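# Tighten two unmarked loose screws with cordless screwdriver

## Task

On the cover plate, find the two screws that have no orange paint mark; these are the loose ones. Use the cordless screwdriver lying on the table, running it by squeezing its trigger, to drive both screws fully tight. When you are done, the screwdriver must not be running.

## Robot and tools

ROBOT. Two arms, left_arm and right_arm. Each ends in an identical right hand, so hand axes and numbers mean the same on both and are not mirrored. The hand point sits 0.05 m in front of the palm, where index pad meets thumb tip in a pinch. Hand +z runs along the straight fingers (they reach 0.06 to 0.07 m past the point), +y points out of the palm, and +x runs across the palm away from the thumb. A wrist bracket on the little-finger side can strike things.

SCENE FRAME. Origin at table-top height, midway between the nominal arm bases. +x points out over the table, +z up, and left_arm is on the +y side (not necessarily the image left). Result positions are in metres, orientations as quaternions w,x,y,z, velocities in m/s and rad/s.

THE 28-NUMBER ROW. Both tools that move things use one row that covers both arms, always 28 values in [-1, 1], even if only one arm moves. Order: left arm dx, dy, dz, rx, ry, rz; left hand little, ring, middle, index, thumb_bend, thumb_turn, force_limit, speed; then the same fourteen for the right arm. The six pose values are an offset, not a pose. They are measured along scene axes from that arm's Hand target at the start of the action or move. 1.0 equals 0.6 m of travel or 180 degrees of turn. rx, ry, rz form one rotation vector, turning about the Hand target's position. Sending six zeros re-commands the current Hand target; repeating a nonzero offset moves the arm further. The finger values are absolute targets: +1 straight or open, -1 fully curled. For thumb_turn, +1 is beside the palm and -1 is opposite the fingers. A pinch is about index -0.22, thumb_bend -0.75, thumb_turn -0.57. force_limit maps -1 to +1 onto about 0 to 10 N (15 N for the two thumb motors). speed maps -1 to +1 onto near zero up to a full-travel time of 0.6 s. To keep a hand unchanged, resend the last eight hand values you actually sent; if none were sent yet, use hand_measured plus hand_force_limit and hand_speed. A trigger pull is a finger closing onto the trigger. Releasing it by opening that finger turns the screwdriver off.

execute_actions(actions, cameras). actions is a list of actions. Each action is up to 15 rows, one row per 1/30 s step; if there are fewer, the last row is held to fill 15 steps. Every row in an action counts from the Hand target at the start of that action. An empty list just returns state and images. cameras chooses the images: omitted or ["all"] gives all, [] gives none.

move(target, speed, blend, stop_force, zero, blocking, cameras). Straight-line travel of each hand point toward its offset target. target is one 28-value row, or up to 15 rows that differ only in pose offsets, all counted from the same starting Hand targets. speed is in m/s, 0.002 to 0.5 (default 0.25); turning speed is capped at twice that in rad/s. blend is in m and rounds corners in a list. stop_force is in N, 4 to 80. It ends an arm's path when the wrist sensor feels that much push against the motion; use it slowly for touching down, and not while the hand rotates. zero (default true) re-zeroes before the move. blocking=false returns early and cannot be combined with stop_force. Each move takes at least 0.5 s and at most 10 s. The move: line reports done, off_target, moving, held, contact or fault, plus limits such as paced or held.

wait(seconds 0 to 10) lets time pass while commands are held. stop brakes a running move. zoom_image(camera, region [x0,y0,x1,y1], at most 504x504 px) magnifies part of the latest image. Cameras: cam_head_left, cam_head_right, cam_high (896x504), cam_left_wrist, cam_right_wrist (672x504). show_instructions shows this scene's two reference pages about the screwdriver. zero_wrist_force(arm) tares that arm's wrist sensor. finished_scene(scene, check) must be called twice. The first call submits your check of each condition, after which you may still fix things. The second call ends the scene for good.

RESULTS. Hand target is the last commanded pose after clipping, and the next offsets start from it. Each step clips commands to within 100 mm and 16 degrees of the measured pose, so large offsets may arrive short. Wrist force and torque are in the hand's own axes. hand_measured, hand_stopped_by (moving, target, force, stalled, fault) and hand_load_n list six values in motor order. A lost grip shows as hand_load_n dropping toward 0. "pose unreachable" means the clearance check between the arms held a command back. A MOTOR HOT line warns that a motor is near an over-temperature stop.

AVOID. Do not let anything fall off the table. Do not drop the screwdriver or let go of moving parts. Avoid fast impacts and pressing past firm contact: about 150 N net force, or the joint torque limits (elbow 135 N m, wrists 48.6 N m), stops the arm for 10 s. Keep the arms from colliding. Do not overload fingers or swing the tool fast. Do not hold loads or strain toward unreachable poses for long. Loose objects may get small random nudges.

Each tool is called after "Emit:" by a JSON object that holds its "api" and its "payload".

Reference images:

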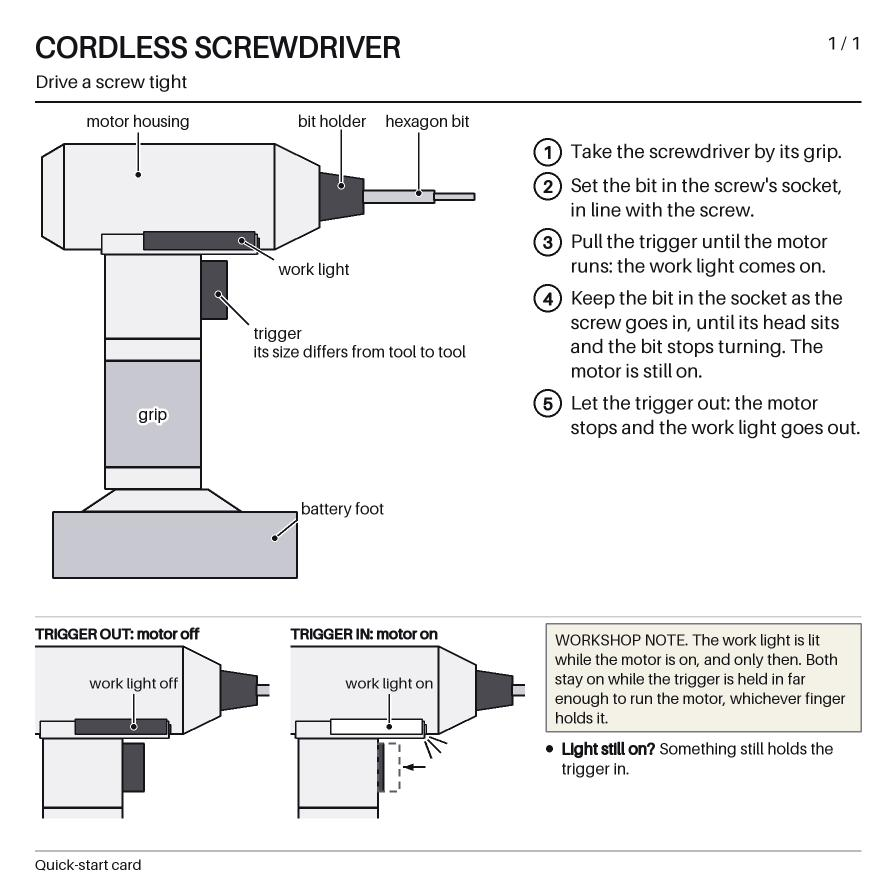

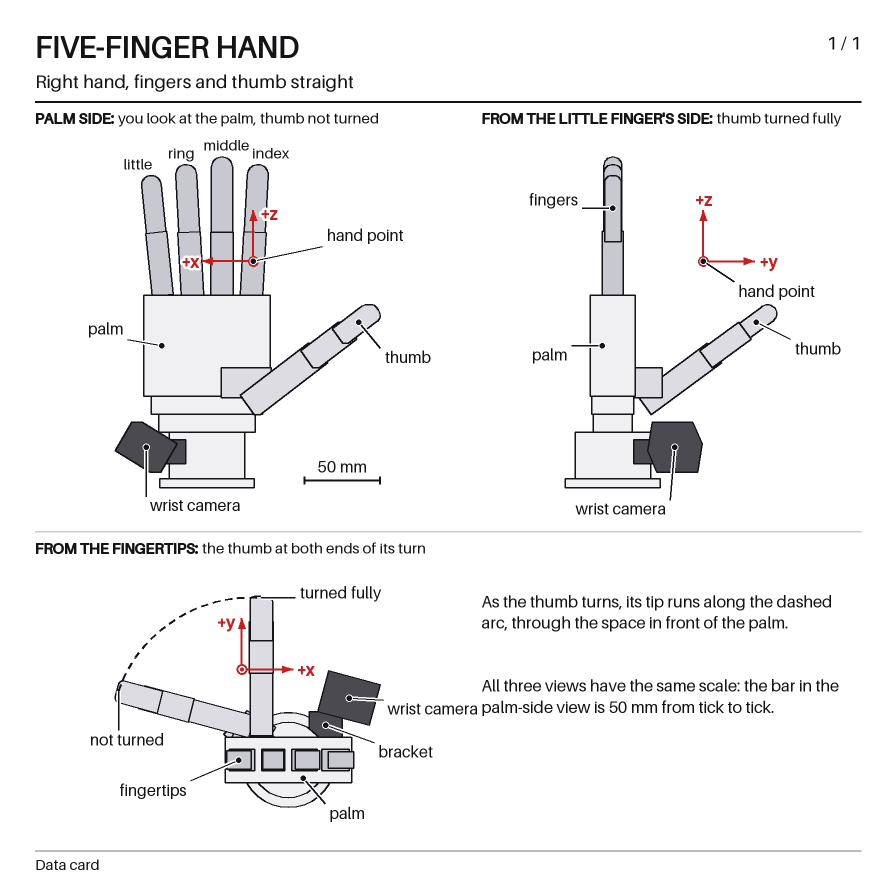

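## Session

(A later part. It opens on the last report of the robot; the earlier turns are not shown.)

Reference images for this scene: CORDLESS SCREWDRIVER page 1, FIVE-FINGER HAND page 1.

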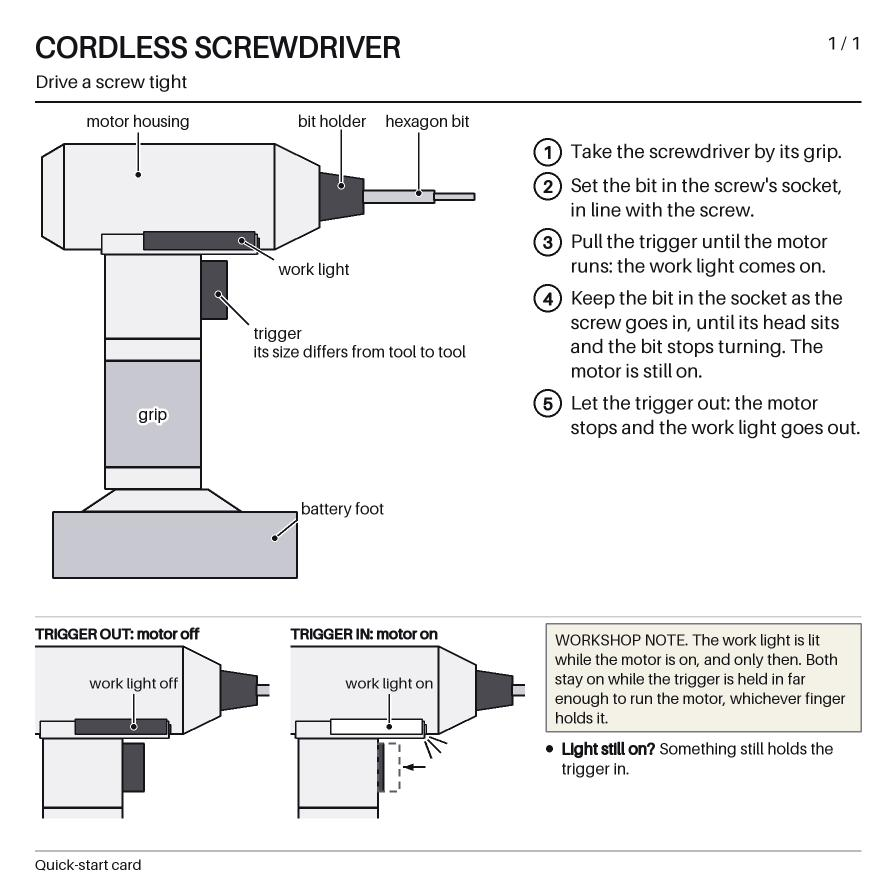

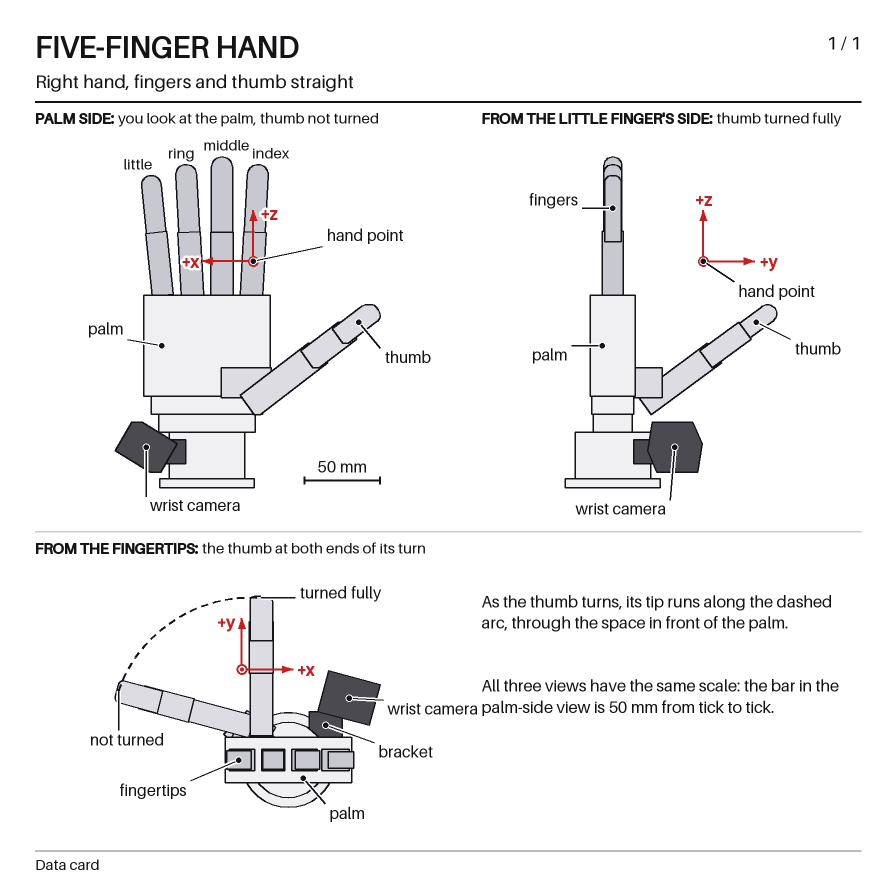

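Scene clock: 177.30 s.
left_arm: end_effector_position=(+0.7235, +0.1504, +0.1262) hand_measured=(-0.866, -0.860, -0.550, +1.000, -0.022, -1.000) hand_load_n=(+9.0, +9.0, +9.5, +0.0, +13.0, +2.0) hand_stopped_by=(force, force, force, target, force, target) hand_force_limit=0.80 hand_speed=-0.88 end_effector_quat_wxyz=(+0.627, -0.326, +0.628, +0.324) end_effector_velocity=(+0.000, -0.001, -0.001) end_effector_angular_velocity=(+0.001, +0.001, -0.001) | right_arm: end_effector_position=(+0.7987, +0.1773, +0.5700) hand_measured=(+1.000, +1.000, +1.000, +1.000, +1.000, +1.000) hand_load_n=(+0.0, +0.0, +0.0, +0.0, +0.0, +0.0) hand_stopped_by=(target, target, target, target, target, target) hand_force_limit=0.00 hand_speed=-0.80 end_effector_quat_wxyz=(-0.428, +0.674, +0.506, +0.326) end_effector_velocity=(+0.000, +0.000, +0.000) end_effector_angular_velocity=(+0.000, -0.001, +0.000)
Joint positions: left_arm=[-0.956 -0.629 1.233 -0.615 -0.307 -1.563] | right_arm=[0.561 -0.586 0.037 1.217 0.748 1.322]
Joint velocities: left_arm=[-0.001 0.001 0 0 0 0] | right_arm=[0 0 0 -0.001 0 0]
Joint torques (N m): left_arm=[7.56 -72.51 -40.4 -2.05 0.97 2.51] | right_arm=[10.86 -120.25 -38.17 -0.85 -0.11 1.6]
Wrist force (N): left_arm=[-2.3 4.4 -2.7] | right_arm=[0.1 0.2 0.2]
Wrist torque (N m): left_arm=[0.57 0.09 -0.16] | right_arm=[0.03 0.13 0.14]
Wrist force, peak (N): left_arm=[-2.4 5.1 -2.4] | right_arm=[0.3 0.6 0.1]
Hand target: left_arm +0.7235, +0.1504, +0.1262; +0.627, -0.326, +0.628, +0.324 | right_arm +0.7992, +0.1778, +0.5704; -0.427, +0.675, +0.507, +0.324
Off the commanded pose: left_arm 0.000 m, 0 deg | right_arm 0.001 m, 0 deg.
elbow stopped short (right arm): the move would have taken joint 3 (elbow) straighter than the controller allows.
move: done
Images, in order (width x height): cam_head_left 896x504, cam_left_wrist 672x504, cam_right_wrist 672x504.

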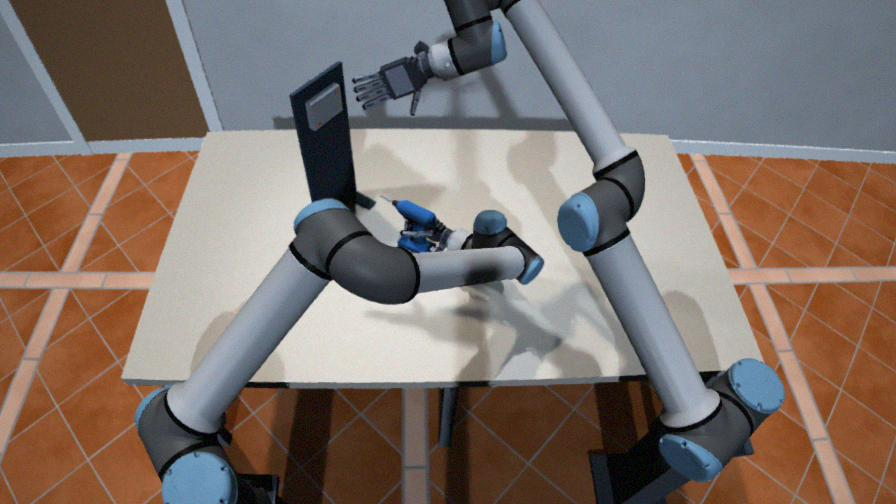

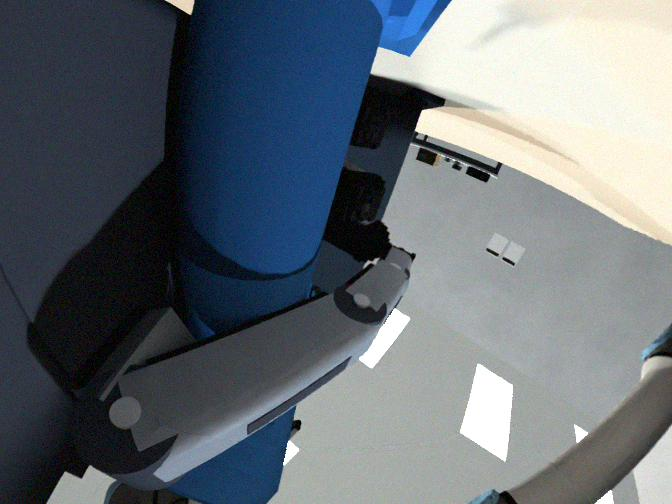

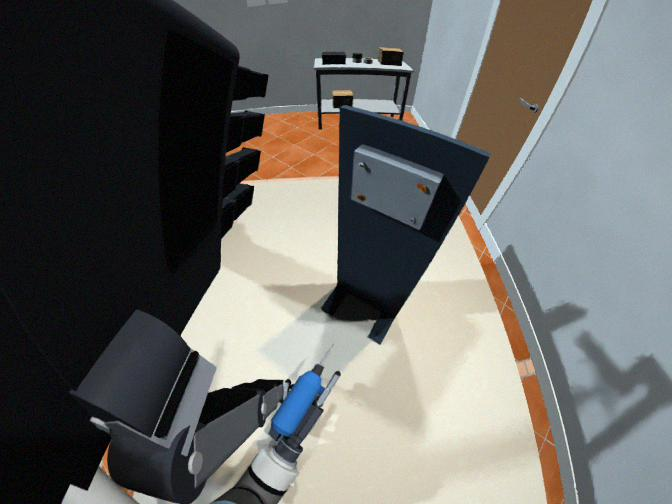

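Emit:
{"api": "move", "payload": {"target": [0,0,0.123,0,0,0,-0.98,-0.98,-0.98,1,-0.98,-1,0.8,-0.88,0,0,0,0,0,0,1,1,1,1,1,1,0,-0.8], "speed": 0.05, "cameras": ["cam_head_left","cam_right_wrist"]}}

Emit:
{"api": "zoom_image", "payload": {"camera": "cam_right_wrist", "region": [200, 300, 400, 500]}}

Emit:
{"api": "zoom_image", "payload": {"camera": "cam_head_left", "region": [340, 150, 480, 280]}}

Scene clock: 179.30 s.
left_arm: end_effector_position=(+0.7236, +0.1503, +0.2003) hand_measured=(-0.866, -0.860, -0.550, +1.000, -0.022, -1.000) hand_load_n=(+5.5, +7.0, +9.5, +0.0, +12.5, +2.5) hand_stopped_by=(force, force, force, target, force, target) hand_force_limit=0.80 hand_speed=-0.88 end_effector_quat_wxyz=(+0.627, -0.326, +0.628, +0.324) end_effector_velocity=(+0.000, -0.001, -0.001) end_effector_angular_velocity=(-0.003, -0.002, +0.000) | right_arm: end_effector_position=(+0.7987, +0.1773, +0.5700) hand_measured=(+1.000, +1.000, +1.000, +1.000, +1.000, +1.000) hand_load_n=(+0.0, +0.0, +0.0, +0.0, +0.0, +0.0) hand_stopped_by=(target, target, target, target, target, target) hand_force_limit=0.00 hand_speed=-0.80 end_effector_quat_wxyz=(-0.428, +0.674, +0.506, +0.326) end_effector_velocity=(+0.000, +0.000, +0.000) end_effector_angular_velocity=(+0.001, -0.001, +0.000)
Joint positions: left_arm=[-0.956 -0.697 1.217 -0.529 -0.307 -1.563] | right_arm=[0.561 -0.586 0.037 1.217 0.748 1.322]
Joint velocities: left_arm=[0 0 0 -0.003 0 -0.001] | right_arm=[0 0 0 -0.001 0 0]
Joint torques (N m): left_arm=[6.34 -78.58 -37.22 -2.96 1.67 -2.34] | right_arm=[12.56 -111.84 -38.31 -0.75 0.45 1.79]
Wrist force (N): left_arm=[6.8 3.6 -2.9] | right_arm=[0.3 0.4 -0.1]
Wrist torque (N m): left_arm=[0.62 0.12 0.15] | right_arm=[0.07 0.13 0.16]
Wrist force, peak (N): left_arm=[7.8 3.8 -2.7] | right_arm=[0.0 0.7 0.2]
Hand target: left_arm +0.7236, +0.1503, +0.2000; +0.627, -0.326, +0.628, +0.324 | right_arm +0.7992, +0.1778, +0.5704; -0.427, +0.675, +0.507, +0.324
Off the commanded pose: left_arm 0.000 m, 0 deg | right_arm 0.001 m, 0 deg.
elbow stopped short (right arm): the move would have taken joint 3 (elbow) straighter than the controller allows.
move: done
Images, in order (width x height): cam_head_left 896x504, cam_right_wrist 672x504.

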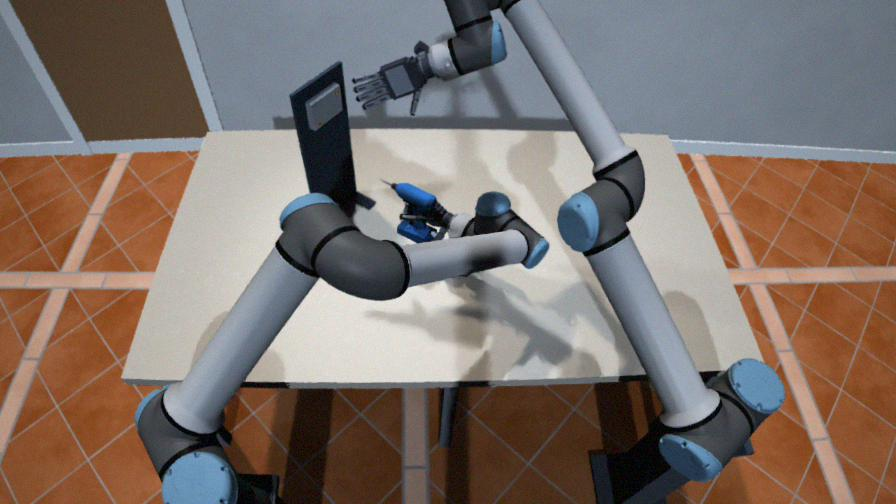

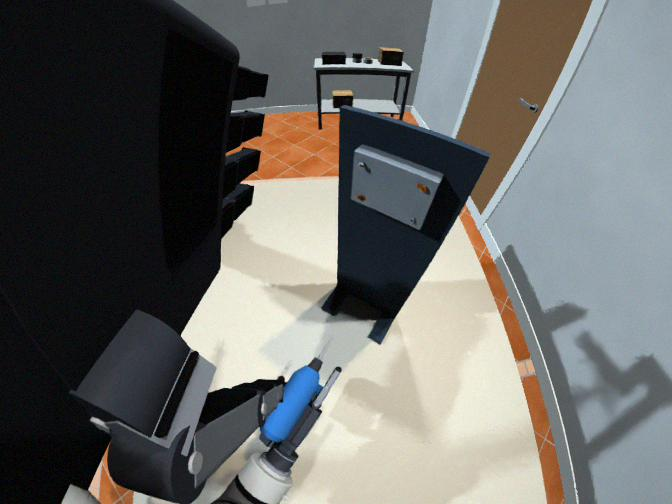

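Scaled by 2.520 from the camera's 672x504 image, which has a finer 960x720 frame.

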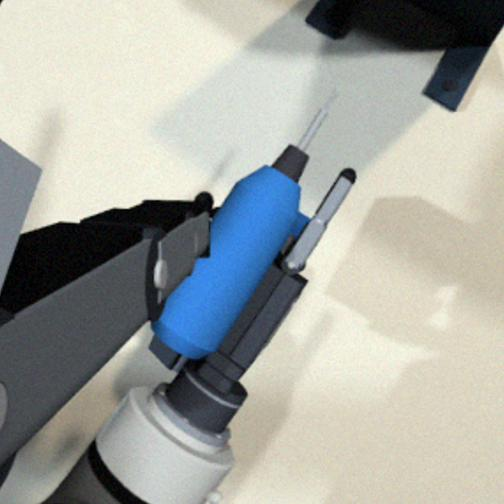

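Scaled by 3.600.

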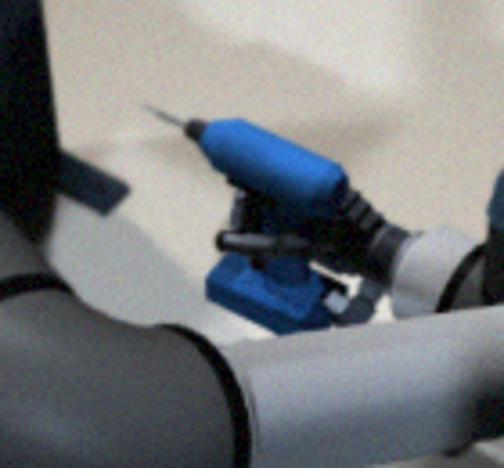

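Emit:
{"api": "move", "payload": {"target": [[0.0192,0.186,0.217,0,0,0,-0.98,-0.98,-0.98,1,-0.98,-1,0.8,-0.88,0,0,0,0,0,0,1,1,1,1,1,1,0,-0.8],[0.0408,0.2193,0.38,0,0,0,-0.98,-0.98,-0.98,1,-0.98,-1,0.8,-0.88,0,0,0,0,0,0,1,1,1,1,1,1,0,-0.8]], "speed": 0.07, "blend": [0.03,0], "cameras": ["cam_head_left","cam_right_wrist"]}}

Emit:
{"api": "zoom_image", "payload": {"camera": "cam_right_wrist", "region": [320, 130, 460, 235]}}

Emit:
{"api": "zoom_image", "payload": {"camera": "cam_head_left", "region": [285, 60, 405, 140]}}

Scene clock: 183.70 s.
left_arm: end_effector_position=(+0.7488, +0.2816, +0.4287) hand_measured=(-0.866, -0.860, -0.550, +1.000, -0.022, -1.000) hand_load_n=(+5.0, +7.0, +9.5, +0.0, +12.5, +2.5) hand_stopped_by=(force, force, force, target, force, target) hand_force_limit=0.80 hand_speed=-0.88 end_effector_quat_wxyz=(+0.627, -0.326, +0.628, +0.324) end_effector_velocity=(+0.000, +0.000, -0.003) end_effector_angular_velocity=(-0.001, -0.001, +0.000) | right_arm: end_effector_position=(+0.7987, +0.1773, +0.5700) hand_measured=(+1.000, +1.000, +1.000, +1.000, +1.000, +1.000) hand_load_n=(+0.0, +0.0, +0.0, +0.0, +0.0, +0.0) hand_stopped_by=(target, target, target, target, target, target) hand_force_limit=0.00 hand_speed=-0.80 end_effector_quat_wxyz=(-0.428, +0.674, +0.506, +0.326) end_effector_velocity=(+0.001, +0.001, -0.002) end_effector_angular_velocity=(-0.001, +0.000, +0.000)
Joint positions: left_arm=[-0.845 -0.957 1.246 -0.304 -0.196 -1.558] | right_arm=[0.561 -0.586 0.037 1.217 0.748 1.322]
Joint velocities: left_arm=[0 0.001 0.003 -0.003 0 -0.002] | right_arm=[0 0.002 0 -0.001 0 0]
Joint torques (N m): left_arm=[-9.15 -71.52 -36.67 -1.35 -0.65 -2.6] | right_arm=[12.51 -119.7 -37.89 -0.29 1.46 1.57]
Wrist force (N): left_arm=[6.8 3.8 -2.5] | right_arm=[0.2 0.3 -0.1]
Wrist torque (N m): left_arm=[0.64 0.12 0.16] | right_arm=[0.07 0.13 0.16]
Wrist force, peak (N): left_arm=[8.9 3.3 -3.9] | right_arm=[-0.4 0.4 0.4]
Hand target: left_arm +0.7487, +0.2815, +0.4283; +0.627, -0.326, +0.628, +0.324 | right_arm +0.7992, +0.1778, +0.5704; -0.427, +0.675, +0.507, +0.324
Off the commanded pose: left_arm 0.001 m, 0 deg | right_arm 0.001 m, 0 deg.
elbow stopped short (right arm): the move would have taken joint 3 (elbow) straighter than the controller allows.
move: done
Images, in order (width x height): cam_head_left 896x504, cam_right_wrist 672x504.

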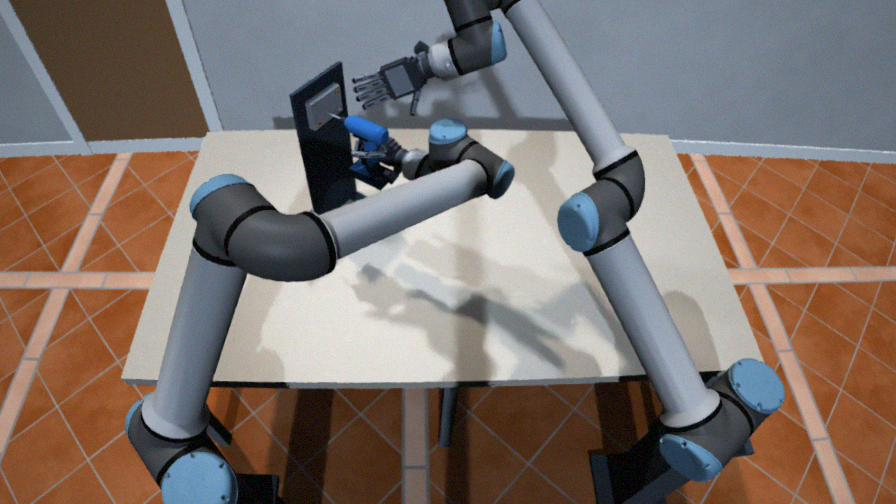

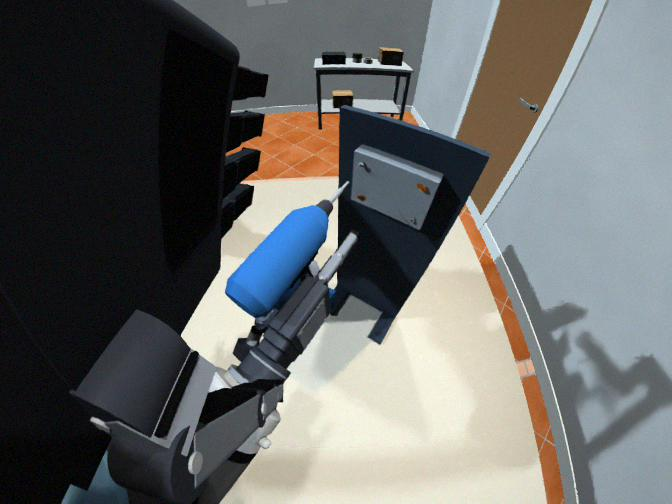

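Scaled by 3.600 from the camera's 672x504 image, which has a finer 960x720 frame.

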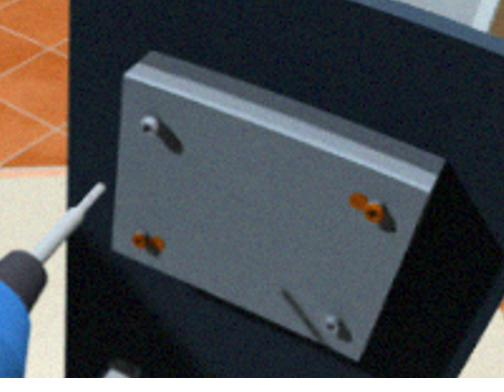

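Scaled by 4.200.

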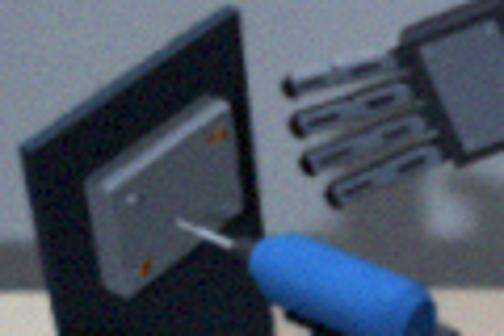

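Emit:
{"api": "move", "payload": {"target": [0.0240,0.0340,0.0,0,0,0,-0.98,-0.98,-0.98,1,-0.98,-1,0.8,-0.88,0,0,0,0,0,0,1,1,1,1,1,1,0,-0.8], "speed": 0.02, "stop_force": 5, "cameras": ["cam_head_left","cam_right_wrist"]}}

Emit:
{"api": "zoom_image", "payload": {"camera": "cam_right_wrist", "region": [320, 130, 460, 235]}}

Emit:
{"api": "zoom_image", "payload": {"camera": "cam_head_left", "region": [285, 60, 405, 140]}}

Scene clock: 186.37 s.
left_arm: end_effector_position=(+0.7631, +0.3019, +0.4284) hand_measured=(-0.866, -0.860, -0.550, +1.000, -0.022, -1.000) hand_load_n=(+5.0, +7.0, +9.5, +0.0, +12.5, +2.5) hand_stopped_by=(force, force, force, target, force, target) hand_force_limit=0.80 hand_speed=-0.88 end_effector_quat_wxyz=(+0.627, -0.326, +0.628, +0.324) end_effector_velocity=(+0.000, -0.001, +0.000) end_effector_angular_velocity=(+0.001, +0.001, +0.000) | right_arm: end_effector_position=(+0.7987, +0.1773, +0.5700) hand_measured=(+1.000, +1.000, +1.000, +1.000, +1.000, +1.000) hand_load_n=(+0.0, +0.0, +0.0, +0.0, +0.0, +0.0) hand_stopped_by=(target, target, target, target, target, target) hand_force_limit=0.00 hand_speed=-0.80 end_effector_quat_wxyz=(-0.428, +0.674, +0.506, +0.326) end_effector_velocity=(+0.000, +0.000, -0.001) end_effector_angular_velocity=(+0.000, +0.001, +0.000)
Joint positions: left_arm=[-0.818 -0.957 1.246 -0.306 -0.169 -1.556] | right_arm=[0.561 -0.586 0.037 1.217 0.748 1.322]
Joint velocities: left_arm=[-0.001 0 0 0 0 0.001] | right_arm=[0 0 0 0.001 0 0]
Joint torques (N m): left_arm=[-10.55 -82.43 -51.95 -0.92 -2.09 3.16] | right_arm=[13.23 -114.06 -38.21 0.35 0.48 1.7]
Wrist force (N): left_arm=[6.7 3.8 -2.8] | right_arm=[0.2 0.0 0.2]
Wrist torque (N m): left_arm=[0.66 0.14 0.15] | right_arm=[0.00 0.12 0.15]
Wrist force, peak (N): left_arm=[7.2 4.2 -2.7] | right_arm=[0.3 0.2 0.7]
Hand target: left_arm +0.7631, +0.3019, +0.4284; +0.627, -0.326, +0.628, +0.324 | right_arm +0.7992, +0.1778, +0.5704; -0.427, +0.675, +0.507, +0.324
Off the commanded pose: left_arm 0.000 m, 0 deg | right_arm 0.001 m, 0 deg.
elbow stopped short (right arm): the move would have taken joint 3 (elbow) straighter than the controller allows.
move: done
Images, in order (width x height): cam_head_left 896x504, cam_right_wrist 672x504.

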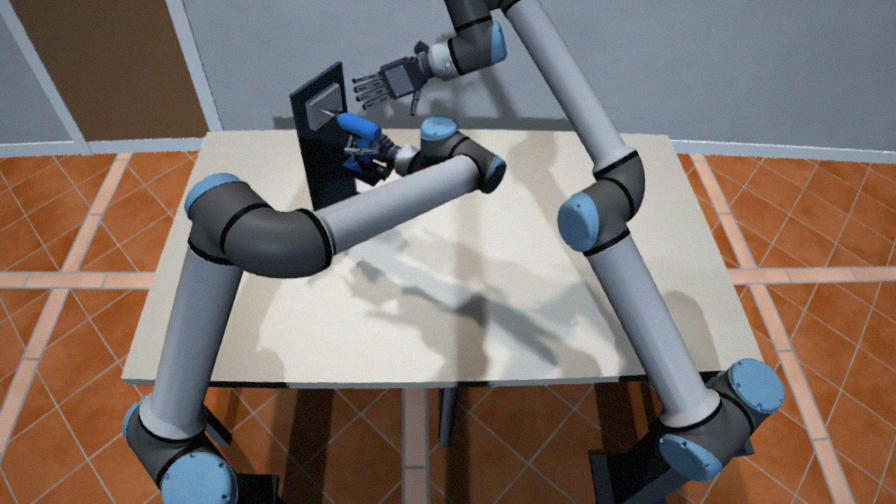

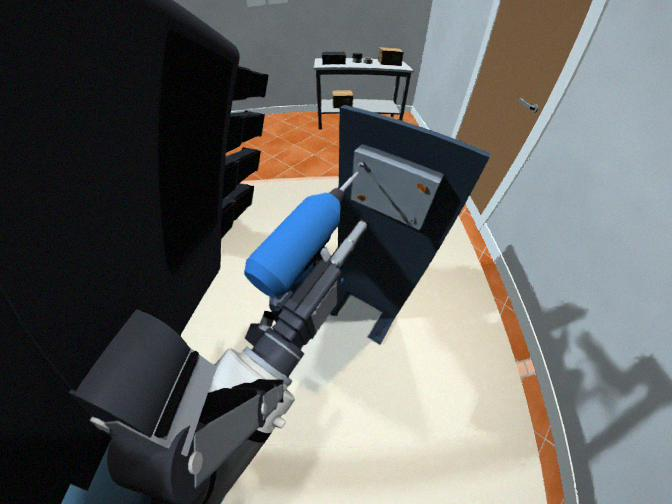

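Scaled by 3.600 from the camera's 672x504 image, which has a finer 960x720 frame.

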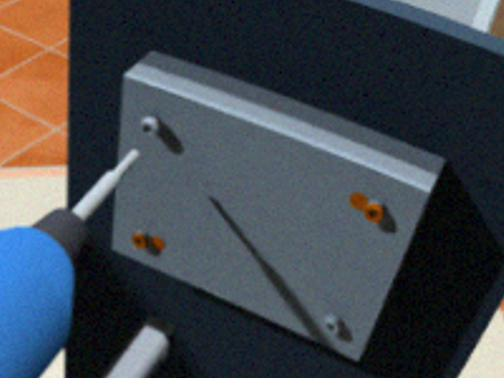

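Scaled by 4.200.

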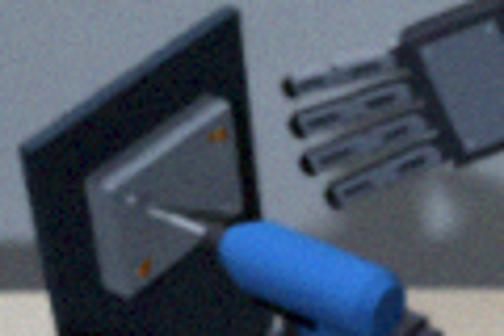

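Emit:
{"api": "move", "payload": {"target": [0.00305,0.0101,0.00667,0,0,0,-0.98,-0.98,-0.98,1,-0.98,-1,0.8,-0.88,0,0,0,0,0,0,1,1,1,1,1,1,0,-0.8], "speed": 0.01, "stop_force": 5, "cameras": ["cam_head_left","cam_right_wrist"]}}

Emit:
{"api": "zoom_image", "payload": {"camera": "cam_right_wrist", "region": [340, 145, 380, 175]}}

Emit:
{"api": "zoom_image", "payload": {"camera": "cam_head_left", "region": [285, 60, 405, 140]}}

Scene clock: 188.17 s.
left_arm: end_effector_position=(+0.7650, +0.3080, +0.4324) hand_measured=(-0.866, -0.860, -0.550, +1.000, -0.022, -1.000) hand_load_n=(+5.0, +7.0, +9.5, +0.0, +12.5, +2.5) hand_stopped_by=(force, force, force, target, force, target) hand_force_limit=0.80 hand_speed=-0.88 end_effector_quat_wxyz=(+0.627, -0.326, +0.628, +0.324) end_effector_velocity=(+0.000, -0.001, -0.001) end_effector_angular_velocity=(-0.001, -0.001, +0.000) | right_arm: end_effector_position=(+0.7987, +0.1773, +0.5700) hand_measured=(+1.000, +1.000, +1.000, +1.000, +1.000, +1.000) hand_load_n=(+0.0, +0.0, +0.0, +0.0, +0.0, +0.0) hand_stopped_by=(target, target, target, target, target, target) hand_force_limit=0.00 hand_speed=-0.80 end_effector_quat_wxyz=(-0.428, +0.674, +0.506, +0.326) end_effector_velocity=(+0.000, +0.000, +0.000) end_effector_angular_velocity=(+0.000, +0.000, +0.000)
Joint positions: left_arm=[-0.811 -0.962 1.247 -0.303 -0.162 -1.556] | right_arm=[0.561 -0.586 0.037 1.217 0.748 1.322]
Joint velocities: left_arm=[-0.001 0.001 0 0 -0.001 -0.002] | right_arm=[0 0 0 0 0 0]
Joint torques (N m): left_arm=[-11.38 -83.69 -35.94 1.47 -0.8 2.72] | right_arm=[11.47 -112.27 -37.87 -0.88 0.76 1.78]
Wrist force (N): left_arm=[6.8 3.3 -2.7] | right_arm=[-0.1 0.2 0.3]
Wrist torque (N m): left_arm=[0.59 0.11 0.14] | right_arm=[0.02 0.16 0.14]
Wrist force, peak (N): left_arm=[7.3 3.8 -2.5] | right_arm=[0.0 0.7 -0.1]
Hand target: left_arm +0.7650, +0.3079, +0.4324; +0.627, -0.326, +0.628, +0.324 | right_arm +0.7992, +0.1778, +0.5704; -0.427, +0.675, +0.507, +0.324
Off the commanded pose: left_arm 0.000 m, 0 deg | right_arm 0.001 m, 0 deg.
elbow stopped short (right arm): the move would have taken joint 3 (elbow) straighter than the controller allows.
move: done
Images, in order (width x height): cam_head_left 896x504, cam_right_wrist 672x504.

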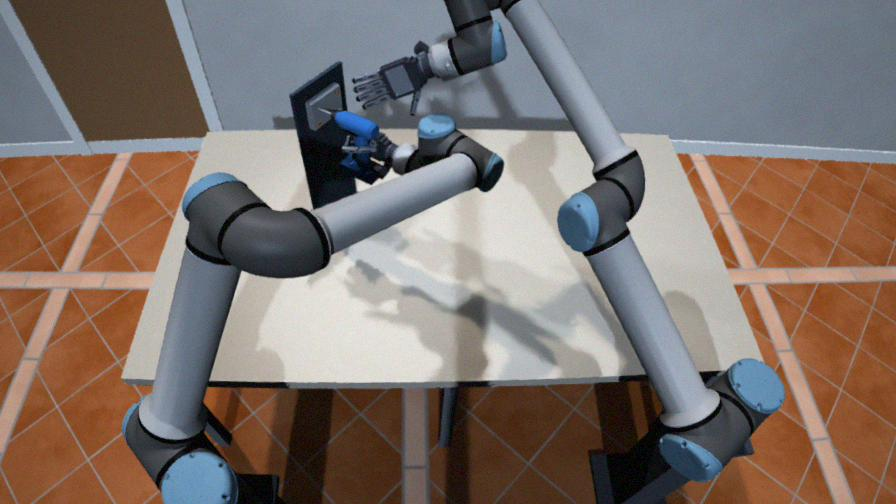

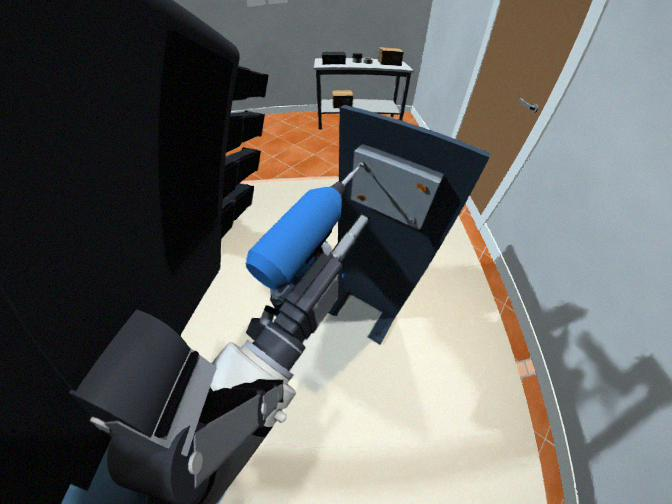

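Scaled by 12.600 from the camera's 672x504 image, which has a finer 960x720 frame.

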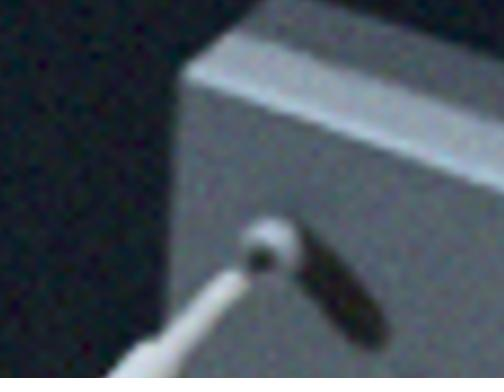

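Scaled by 4.200.

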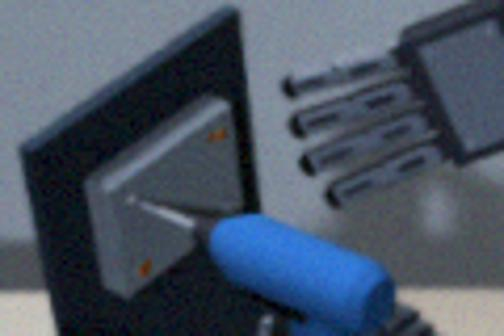

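Emit:
{"api": "zoom_image", "payload": {"camera": "cam_right_wrist", "region": [340, 140, 420, 200]}}

Scaled by 6.300 from the camera's 672x504 image, which has a finer 960x720 frame.

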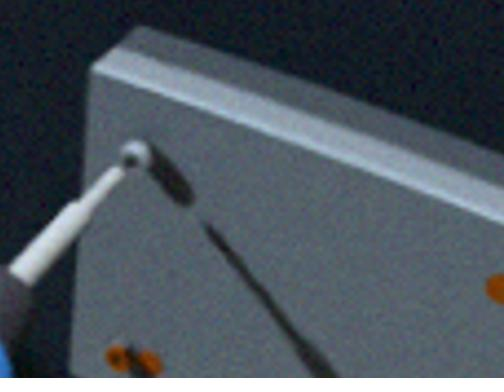

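Emit:
{"api": "move", "payload": {"target": [0.00961,0.01362,0,0,0,0,-0.98,-0.98,-0.98,1,-0.98,-1,0.8,-0.88,0,0,0,0,0,0,1,1,1,1,1,1,0,-0.8], "speed": 0.006, "stop_force": 5, "cameras": ["cam_head_left","cam_right_wrist"]}}

Emit:
{"api": "zoom_image", "payload": {"camera": "cam_right_wrist", "region": [340, 145, 380, 175]}}

Emit:
{"api": "zoom_image", "payload": {"camera": "cam_head_left", "region": [300, 80, 360, 120]}}

Scene clock: 190.53 s.
left_arm: end_effector_position=(+0.7683, +0.3126, +0.4323) hand_measured=(-0.868, -0.860, -0.550, +1.000, -0.022, -1.000) hand_load_n=(+4.5, +6.0, +9.5, +0.0, +12.5, +2.5) hand_stopped_by=(force, force, force, target, force, target) hand_force_limit=0.80 hand_speed=-0.88 end_effector_quat_wxyz=(+0.627, -0.326, +0.628, +0.324) end_effector_velocity=(+0.000, +0.000, +0.000) end_effector_angular_velocity=(+0.001, +0.001, +0.000) | right_arm: end_effector_position=(+0.7987, +0.1773, +0.5700) hand_measured=(+1.000, +1.000, +1.000, +1.000, +1.000, +1.000) hand_load_n=(+0.0, +0.0, +0.0, +0.0, +0.0, +0.0) hand_stopped_by=(target, target, target, target, target, target) hand_force_limit=0.00 hand_speed=-0.80 end_effector_quat_wxyz=(-0.428, +0.674, +0.506, +0.326) end_effector_velocity=(+0.000, -0.001, +0.001) end_effector_angular_velocity=(+0.000, +0.000, +0.000)
Joint positions: left_arm=[-0.805 -0.962 1.247 -0.304 -0.156 -1.555] | right_arm=[0.561 -0.586 0.037 1.217 0.748 1.322]
Joint velocities: left_arm=[0 0.001 0 0 0 0.001] | right_arm=[0 -0.001 0 0.001 0 0]
Joint torques (N m): left_arm=[-13.56 -81.91 -50.87 1.44 -1.05 2.6] | right_arm=[8.66 -112.48 -38.04 -0.82 0.63 1.6]
Wrist force (N): left_arm=[8.2 4.3 -5.2] | right_arm=[0.3 0.2 0.0]
Wrist torque (N m): left_arm=[0.59 0.20 0.14] | right_arm=[0.03 0.12 0.15]
Wrist force, peak (N): left_arm=[10.1 3.8 -12.3] | right_arm=[0.1 0.5 0.3]
Hand target: left_arm +0.7683, +0.3126, +0.4324; +0.627, -0.326, +0.628, +0.324 | right_arm +0.7992, +0.1778, +0.5704; -0.427, +0.675, +0.507, +0.324
Off the commanded pose: left_arm 0.004 m, 0 deg | right_arm 0.001 m, 0 deg.
elbow stopped short (right arm): the move would have taken joint 3 (elbow) straighter than the controller allows.
move: contact (left_arm)
Images, in order (width x height): cam_head_left 896x504, cam_right_wrist 672x504.

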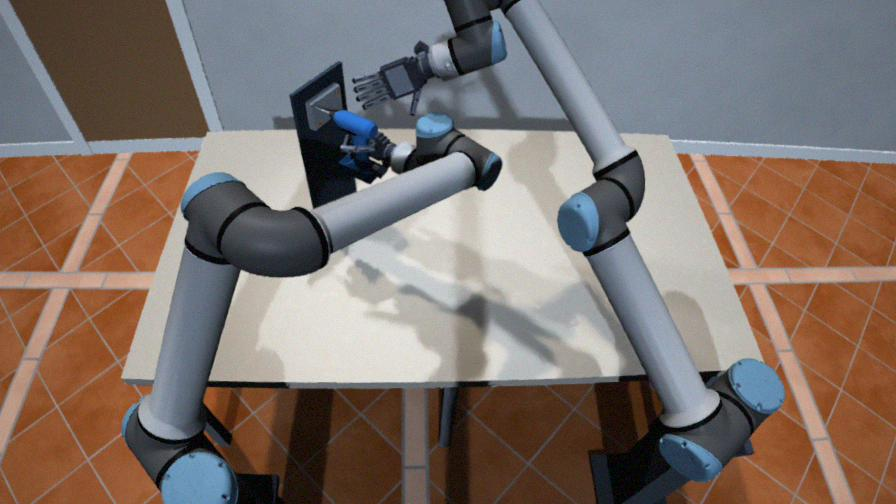

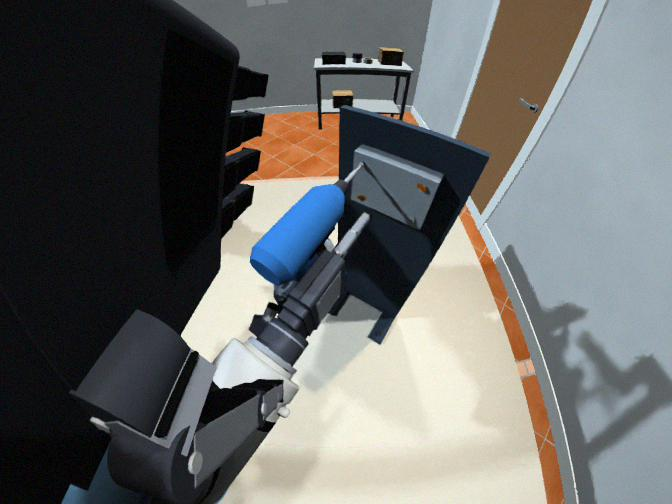

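Scaled by 12.600 from the camera's 672x504 image, which has a finer 960x720 frame.

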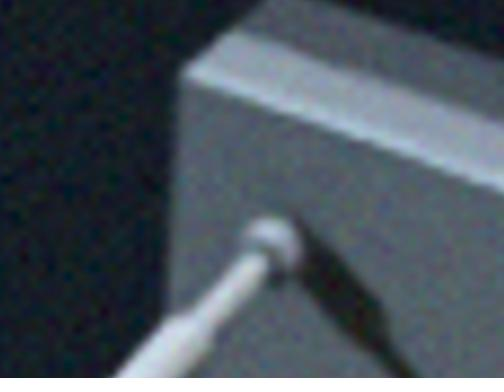

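Scaled by 8.400.

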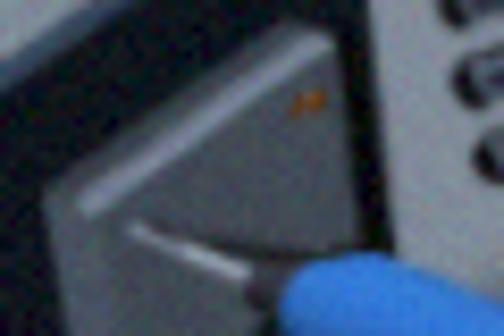

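Emit:
{"api": "move", "payload": {"target": [0,0,0,0,0,0,-0.98,-0.98,-0.98,-1,-0.98,-1,0.8,-0.7,0,0,0,0,0,0,1,1,1,1,1,1,0,-0.8], "speed": 0.006, "cameras": ["cam_head_left","cam_right_wrist"]}}

Emit:
{"api": "zoom_image", "payload": {"camera": "cam_head_left", "region": [315, 90, 405, 190]}}

Emit:
{"api": "zoom_image", "payload": {"camera": "cam_right_wrist", "region": [340, 145, 380, 175]}}

Scene clock: 194.43 s.
left_arm: end_effector_position=(+0.7683, +0.3126, +0.4324) hand_measured=(-0.868, -0.860, -0.550, -0.746, -0.022, -1.000) hand_load_n=(+4.0, +5.5, +9.5, +9.5, +13.0, +2.5) hand_stopped_by=(force, force, force, force, force, target) hand_force_limit=0.80 hand_speed=-0.70 end_effector_quat_wxyz=(+0.627, -0.326, +0.628, +0.324) end_effector_velocity=(+0.000, +0.001, +0.000) end_effector_angular_velocity=(-0.001, -0.001, +0.000) | right_arm: end_effector_position=(+0.7987, +0.1773, +0.5700) hand_measured=(+1.000, +1.000, +1.000, +1.000, +1.000, +1.000) hand_load_n=(+0.0, +0.0, +0.0, +0.0, +0.0, +0.0) hand_stopped_by=(target, target, target, target, target, target) hand_force_limit=0.00 hand_speed=-0.80 end_effector_quat_wxyz=(-0.428, +0.674, +0.506, +0.326) end_effector_velocity=(+0.000, +0.000, +0.000) end_effector_angular_velocity=(+0.000, +0.000, +0.000)
Joint positions: left_arm=[-0.805 -0.962 1.247 -0.304 -0.156 -1.555] | right_arm=[0.561 -0.586 0.037 1.217 0.748 1.322]
Joint velocities: left_arm=[0.001 0 0 0 0 -0.001] | right_arm=[0 0 0 -0.001 0 0]
Joint torques (N m): left_arm=[-8.05 -106.4 -39.86 3.68 0.34 -1.88] | right_arm=[10.51 -120.25 -37.82 0.62 1.44 1.7]
Wrist force (N): left_arm=[8.8 6.2 -6.1] | right_arm=[0.5 0.3 0.2]
Wrist torque (N m): left_arm=[0.41 0.10 0.07] | right_arm=[0.06 0.08 0.17]
Wrist force, peak (N): left_arm=[9.7 6.4 -7.5] | right_arm=[-0.1 0.8 0.0]
Hand target: left_arm +0.7683, +0.3126, +0.4324; +0.627, -0.326, +0.628, +0.324 | right_arm +0.7992, +0.1778, +0.5704; -0.427, +0.675, +0.507, +0.324
Off the commanded pose: left_arm 0.000 m, 0 deg | right_arm 0.001 m, 0 deg.
elbow stopped short (right arm): the move would have taken joint 3 (elbow) straighter than the controller allows.
move: done
Images, in order (width x height): cam_head_left 896x504, cam_right_wrist 672x504.

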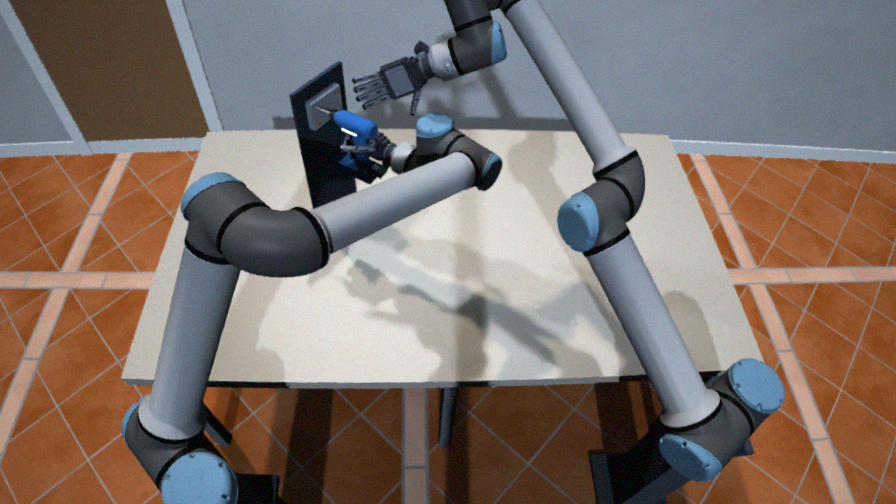

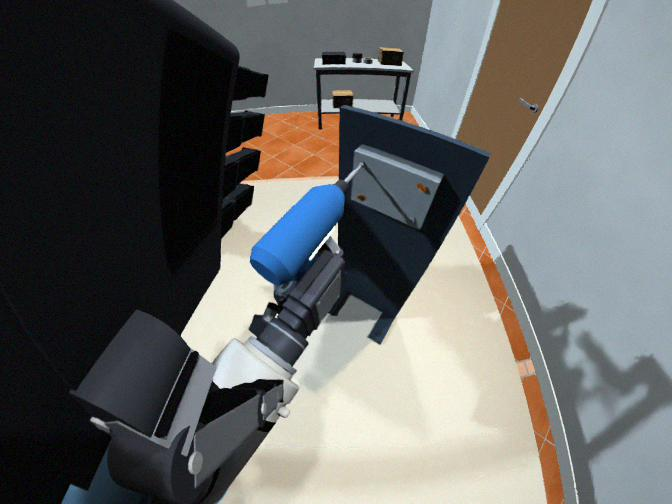

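Scaled by 5.040.

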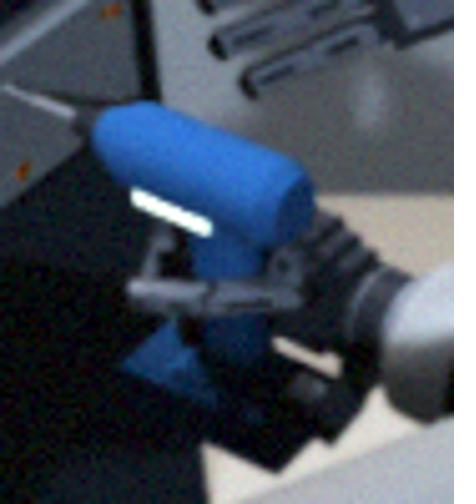

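Scaled by 12.600 from the camera's 672x504 image, which has a finer 960x720 frame.

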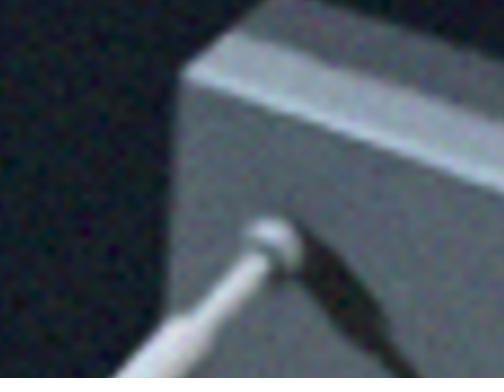

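Emit:
{"api": "move", "payload": {"target": [0.00048,0.00068,0,0,0,0,-0.98,-0.98,-0.98,-1,-0.98,-1,0.8,-0.7,0,0,0,0,0,0,1,1,1,1,1,1,0,-0.8], "speed": 0.004, "cameras": []}}

Scene clock: 195.23 s.
left_arm: end_effector_position=(+0.7686, +0.3131, +0.4324) hand_measured=(-0.868, -0.860, -0.550, -0.746, -0.022, -1.000) hand_load_n=(+4.0, +5.5, +9.0, +9.0, +13.0, +2.0) hand_stopped_by=(force, force, force, force, force, target) hand_force_limit=0.80 hand_speed=-0.70 end_effector_quat_wxyz=(+0.627, -0.326, +0.628, +0.324) end_effector_velocity=(+0.000, +0.000, +0.000) end_effector_angular_velocity=(-0.001, -0.001, +0.000) | right_arm: end_effector_position=(+0.7987, +0.1773, +0.5700) hand_measured=(+1.000, +1.000, +1.000, +1.000, +1.000, +1.000) hand_load_n=(+0.0, +0.0, +0.0, +0.0, +0.0, +0.0) hand_stopped_by=(target, target, target, target, target, target) hand_force_limit=0.00 hand_speed=-0.80 end_effector_quat_wxyz=(-0.428, +0.674, +0.506, +0.326) end_effector_velocity=(+0.000, +0.000, +0.001) end_effector_angular_velocity=(+0.001, -0.001, +0.000)
Joint positions: left_arm=[-0.804 -0.962 1.247 -0.304 -0.156 -1.555] | right_arm=[0.561 -0.586 0.037 1.217 0.748 1.322]
Joint velocities: left_arm=[0 -0.001 0 0 0 0] | right_arm=[0 -0.001 0 -0.001 0 0]
Joint torques (N m): left_arm=[9.31 -99.4 -42.4 1.91 3.36 1.17] | right_arm=[9.52 -118.01 -37.92 -1.02 0.43 1.18]
Wrist force (N): left_arm=[9.1 7.0 -7.2] | right_arm=[-0.4 0.2 0.1]
Wrist torque (N m): left_arm=[0.47 0.13 0.06] | right_arm=[0.02 0.22 0.11]
Wrist force, peak (N): left_arm=[10.6 6.5 -12.0] | right_arm=[-0.1 0.7 -0.2]
Hand target: left_arm +0.7686, +0.3130, +0.4324; +0.627, -0.326, +0.628, +0.324 | right_arm +0.7992, +0.1778, +0.5704; -0.427, +0.675, +0.507, +0.324
Off the commanded pose: left_arm 0.000 m, 0 deg | right_arm 0.001 m, 0 deg.
elbow stopped short (right arm): the move would have taken joint 3 (elbow) straighter than the controller allows.
move: done
No camera images: "cameras" was empty.


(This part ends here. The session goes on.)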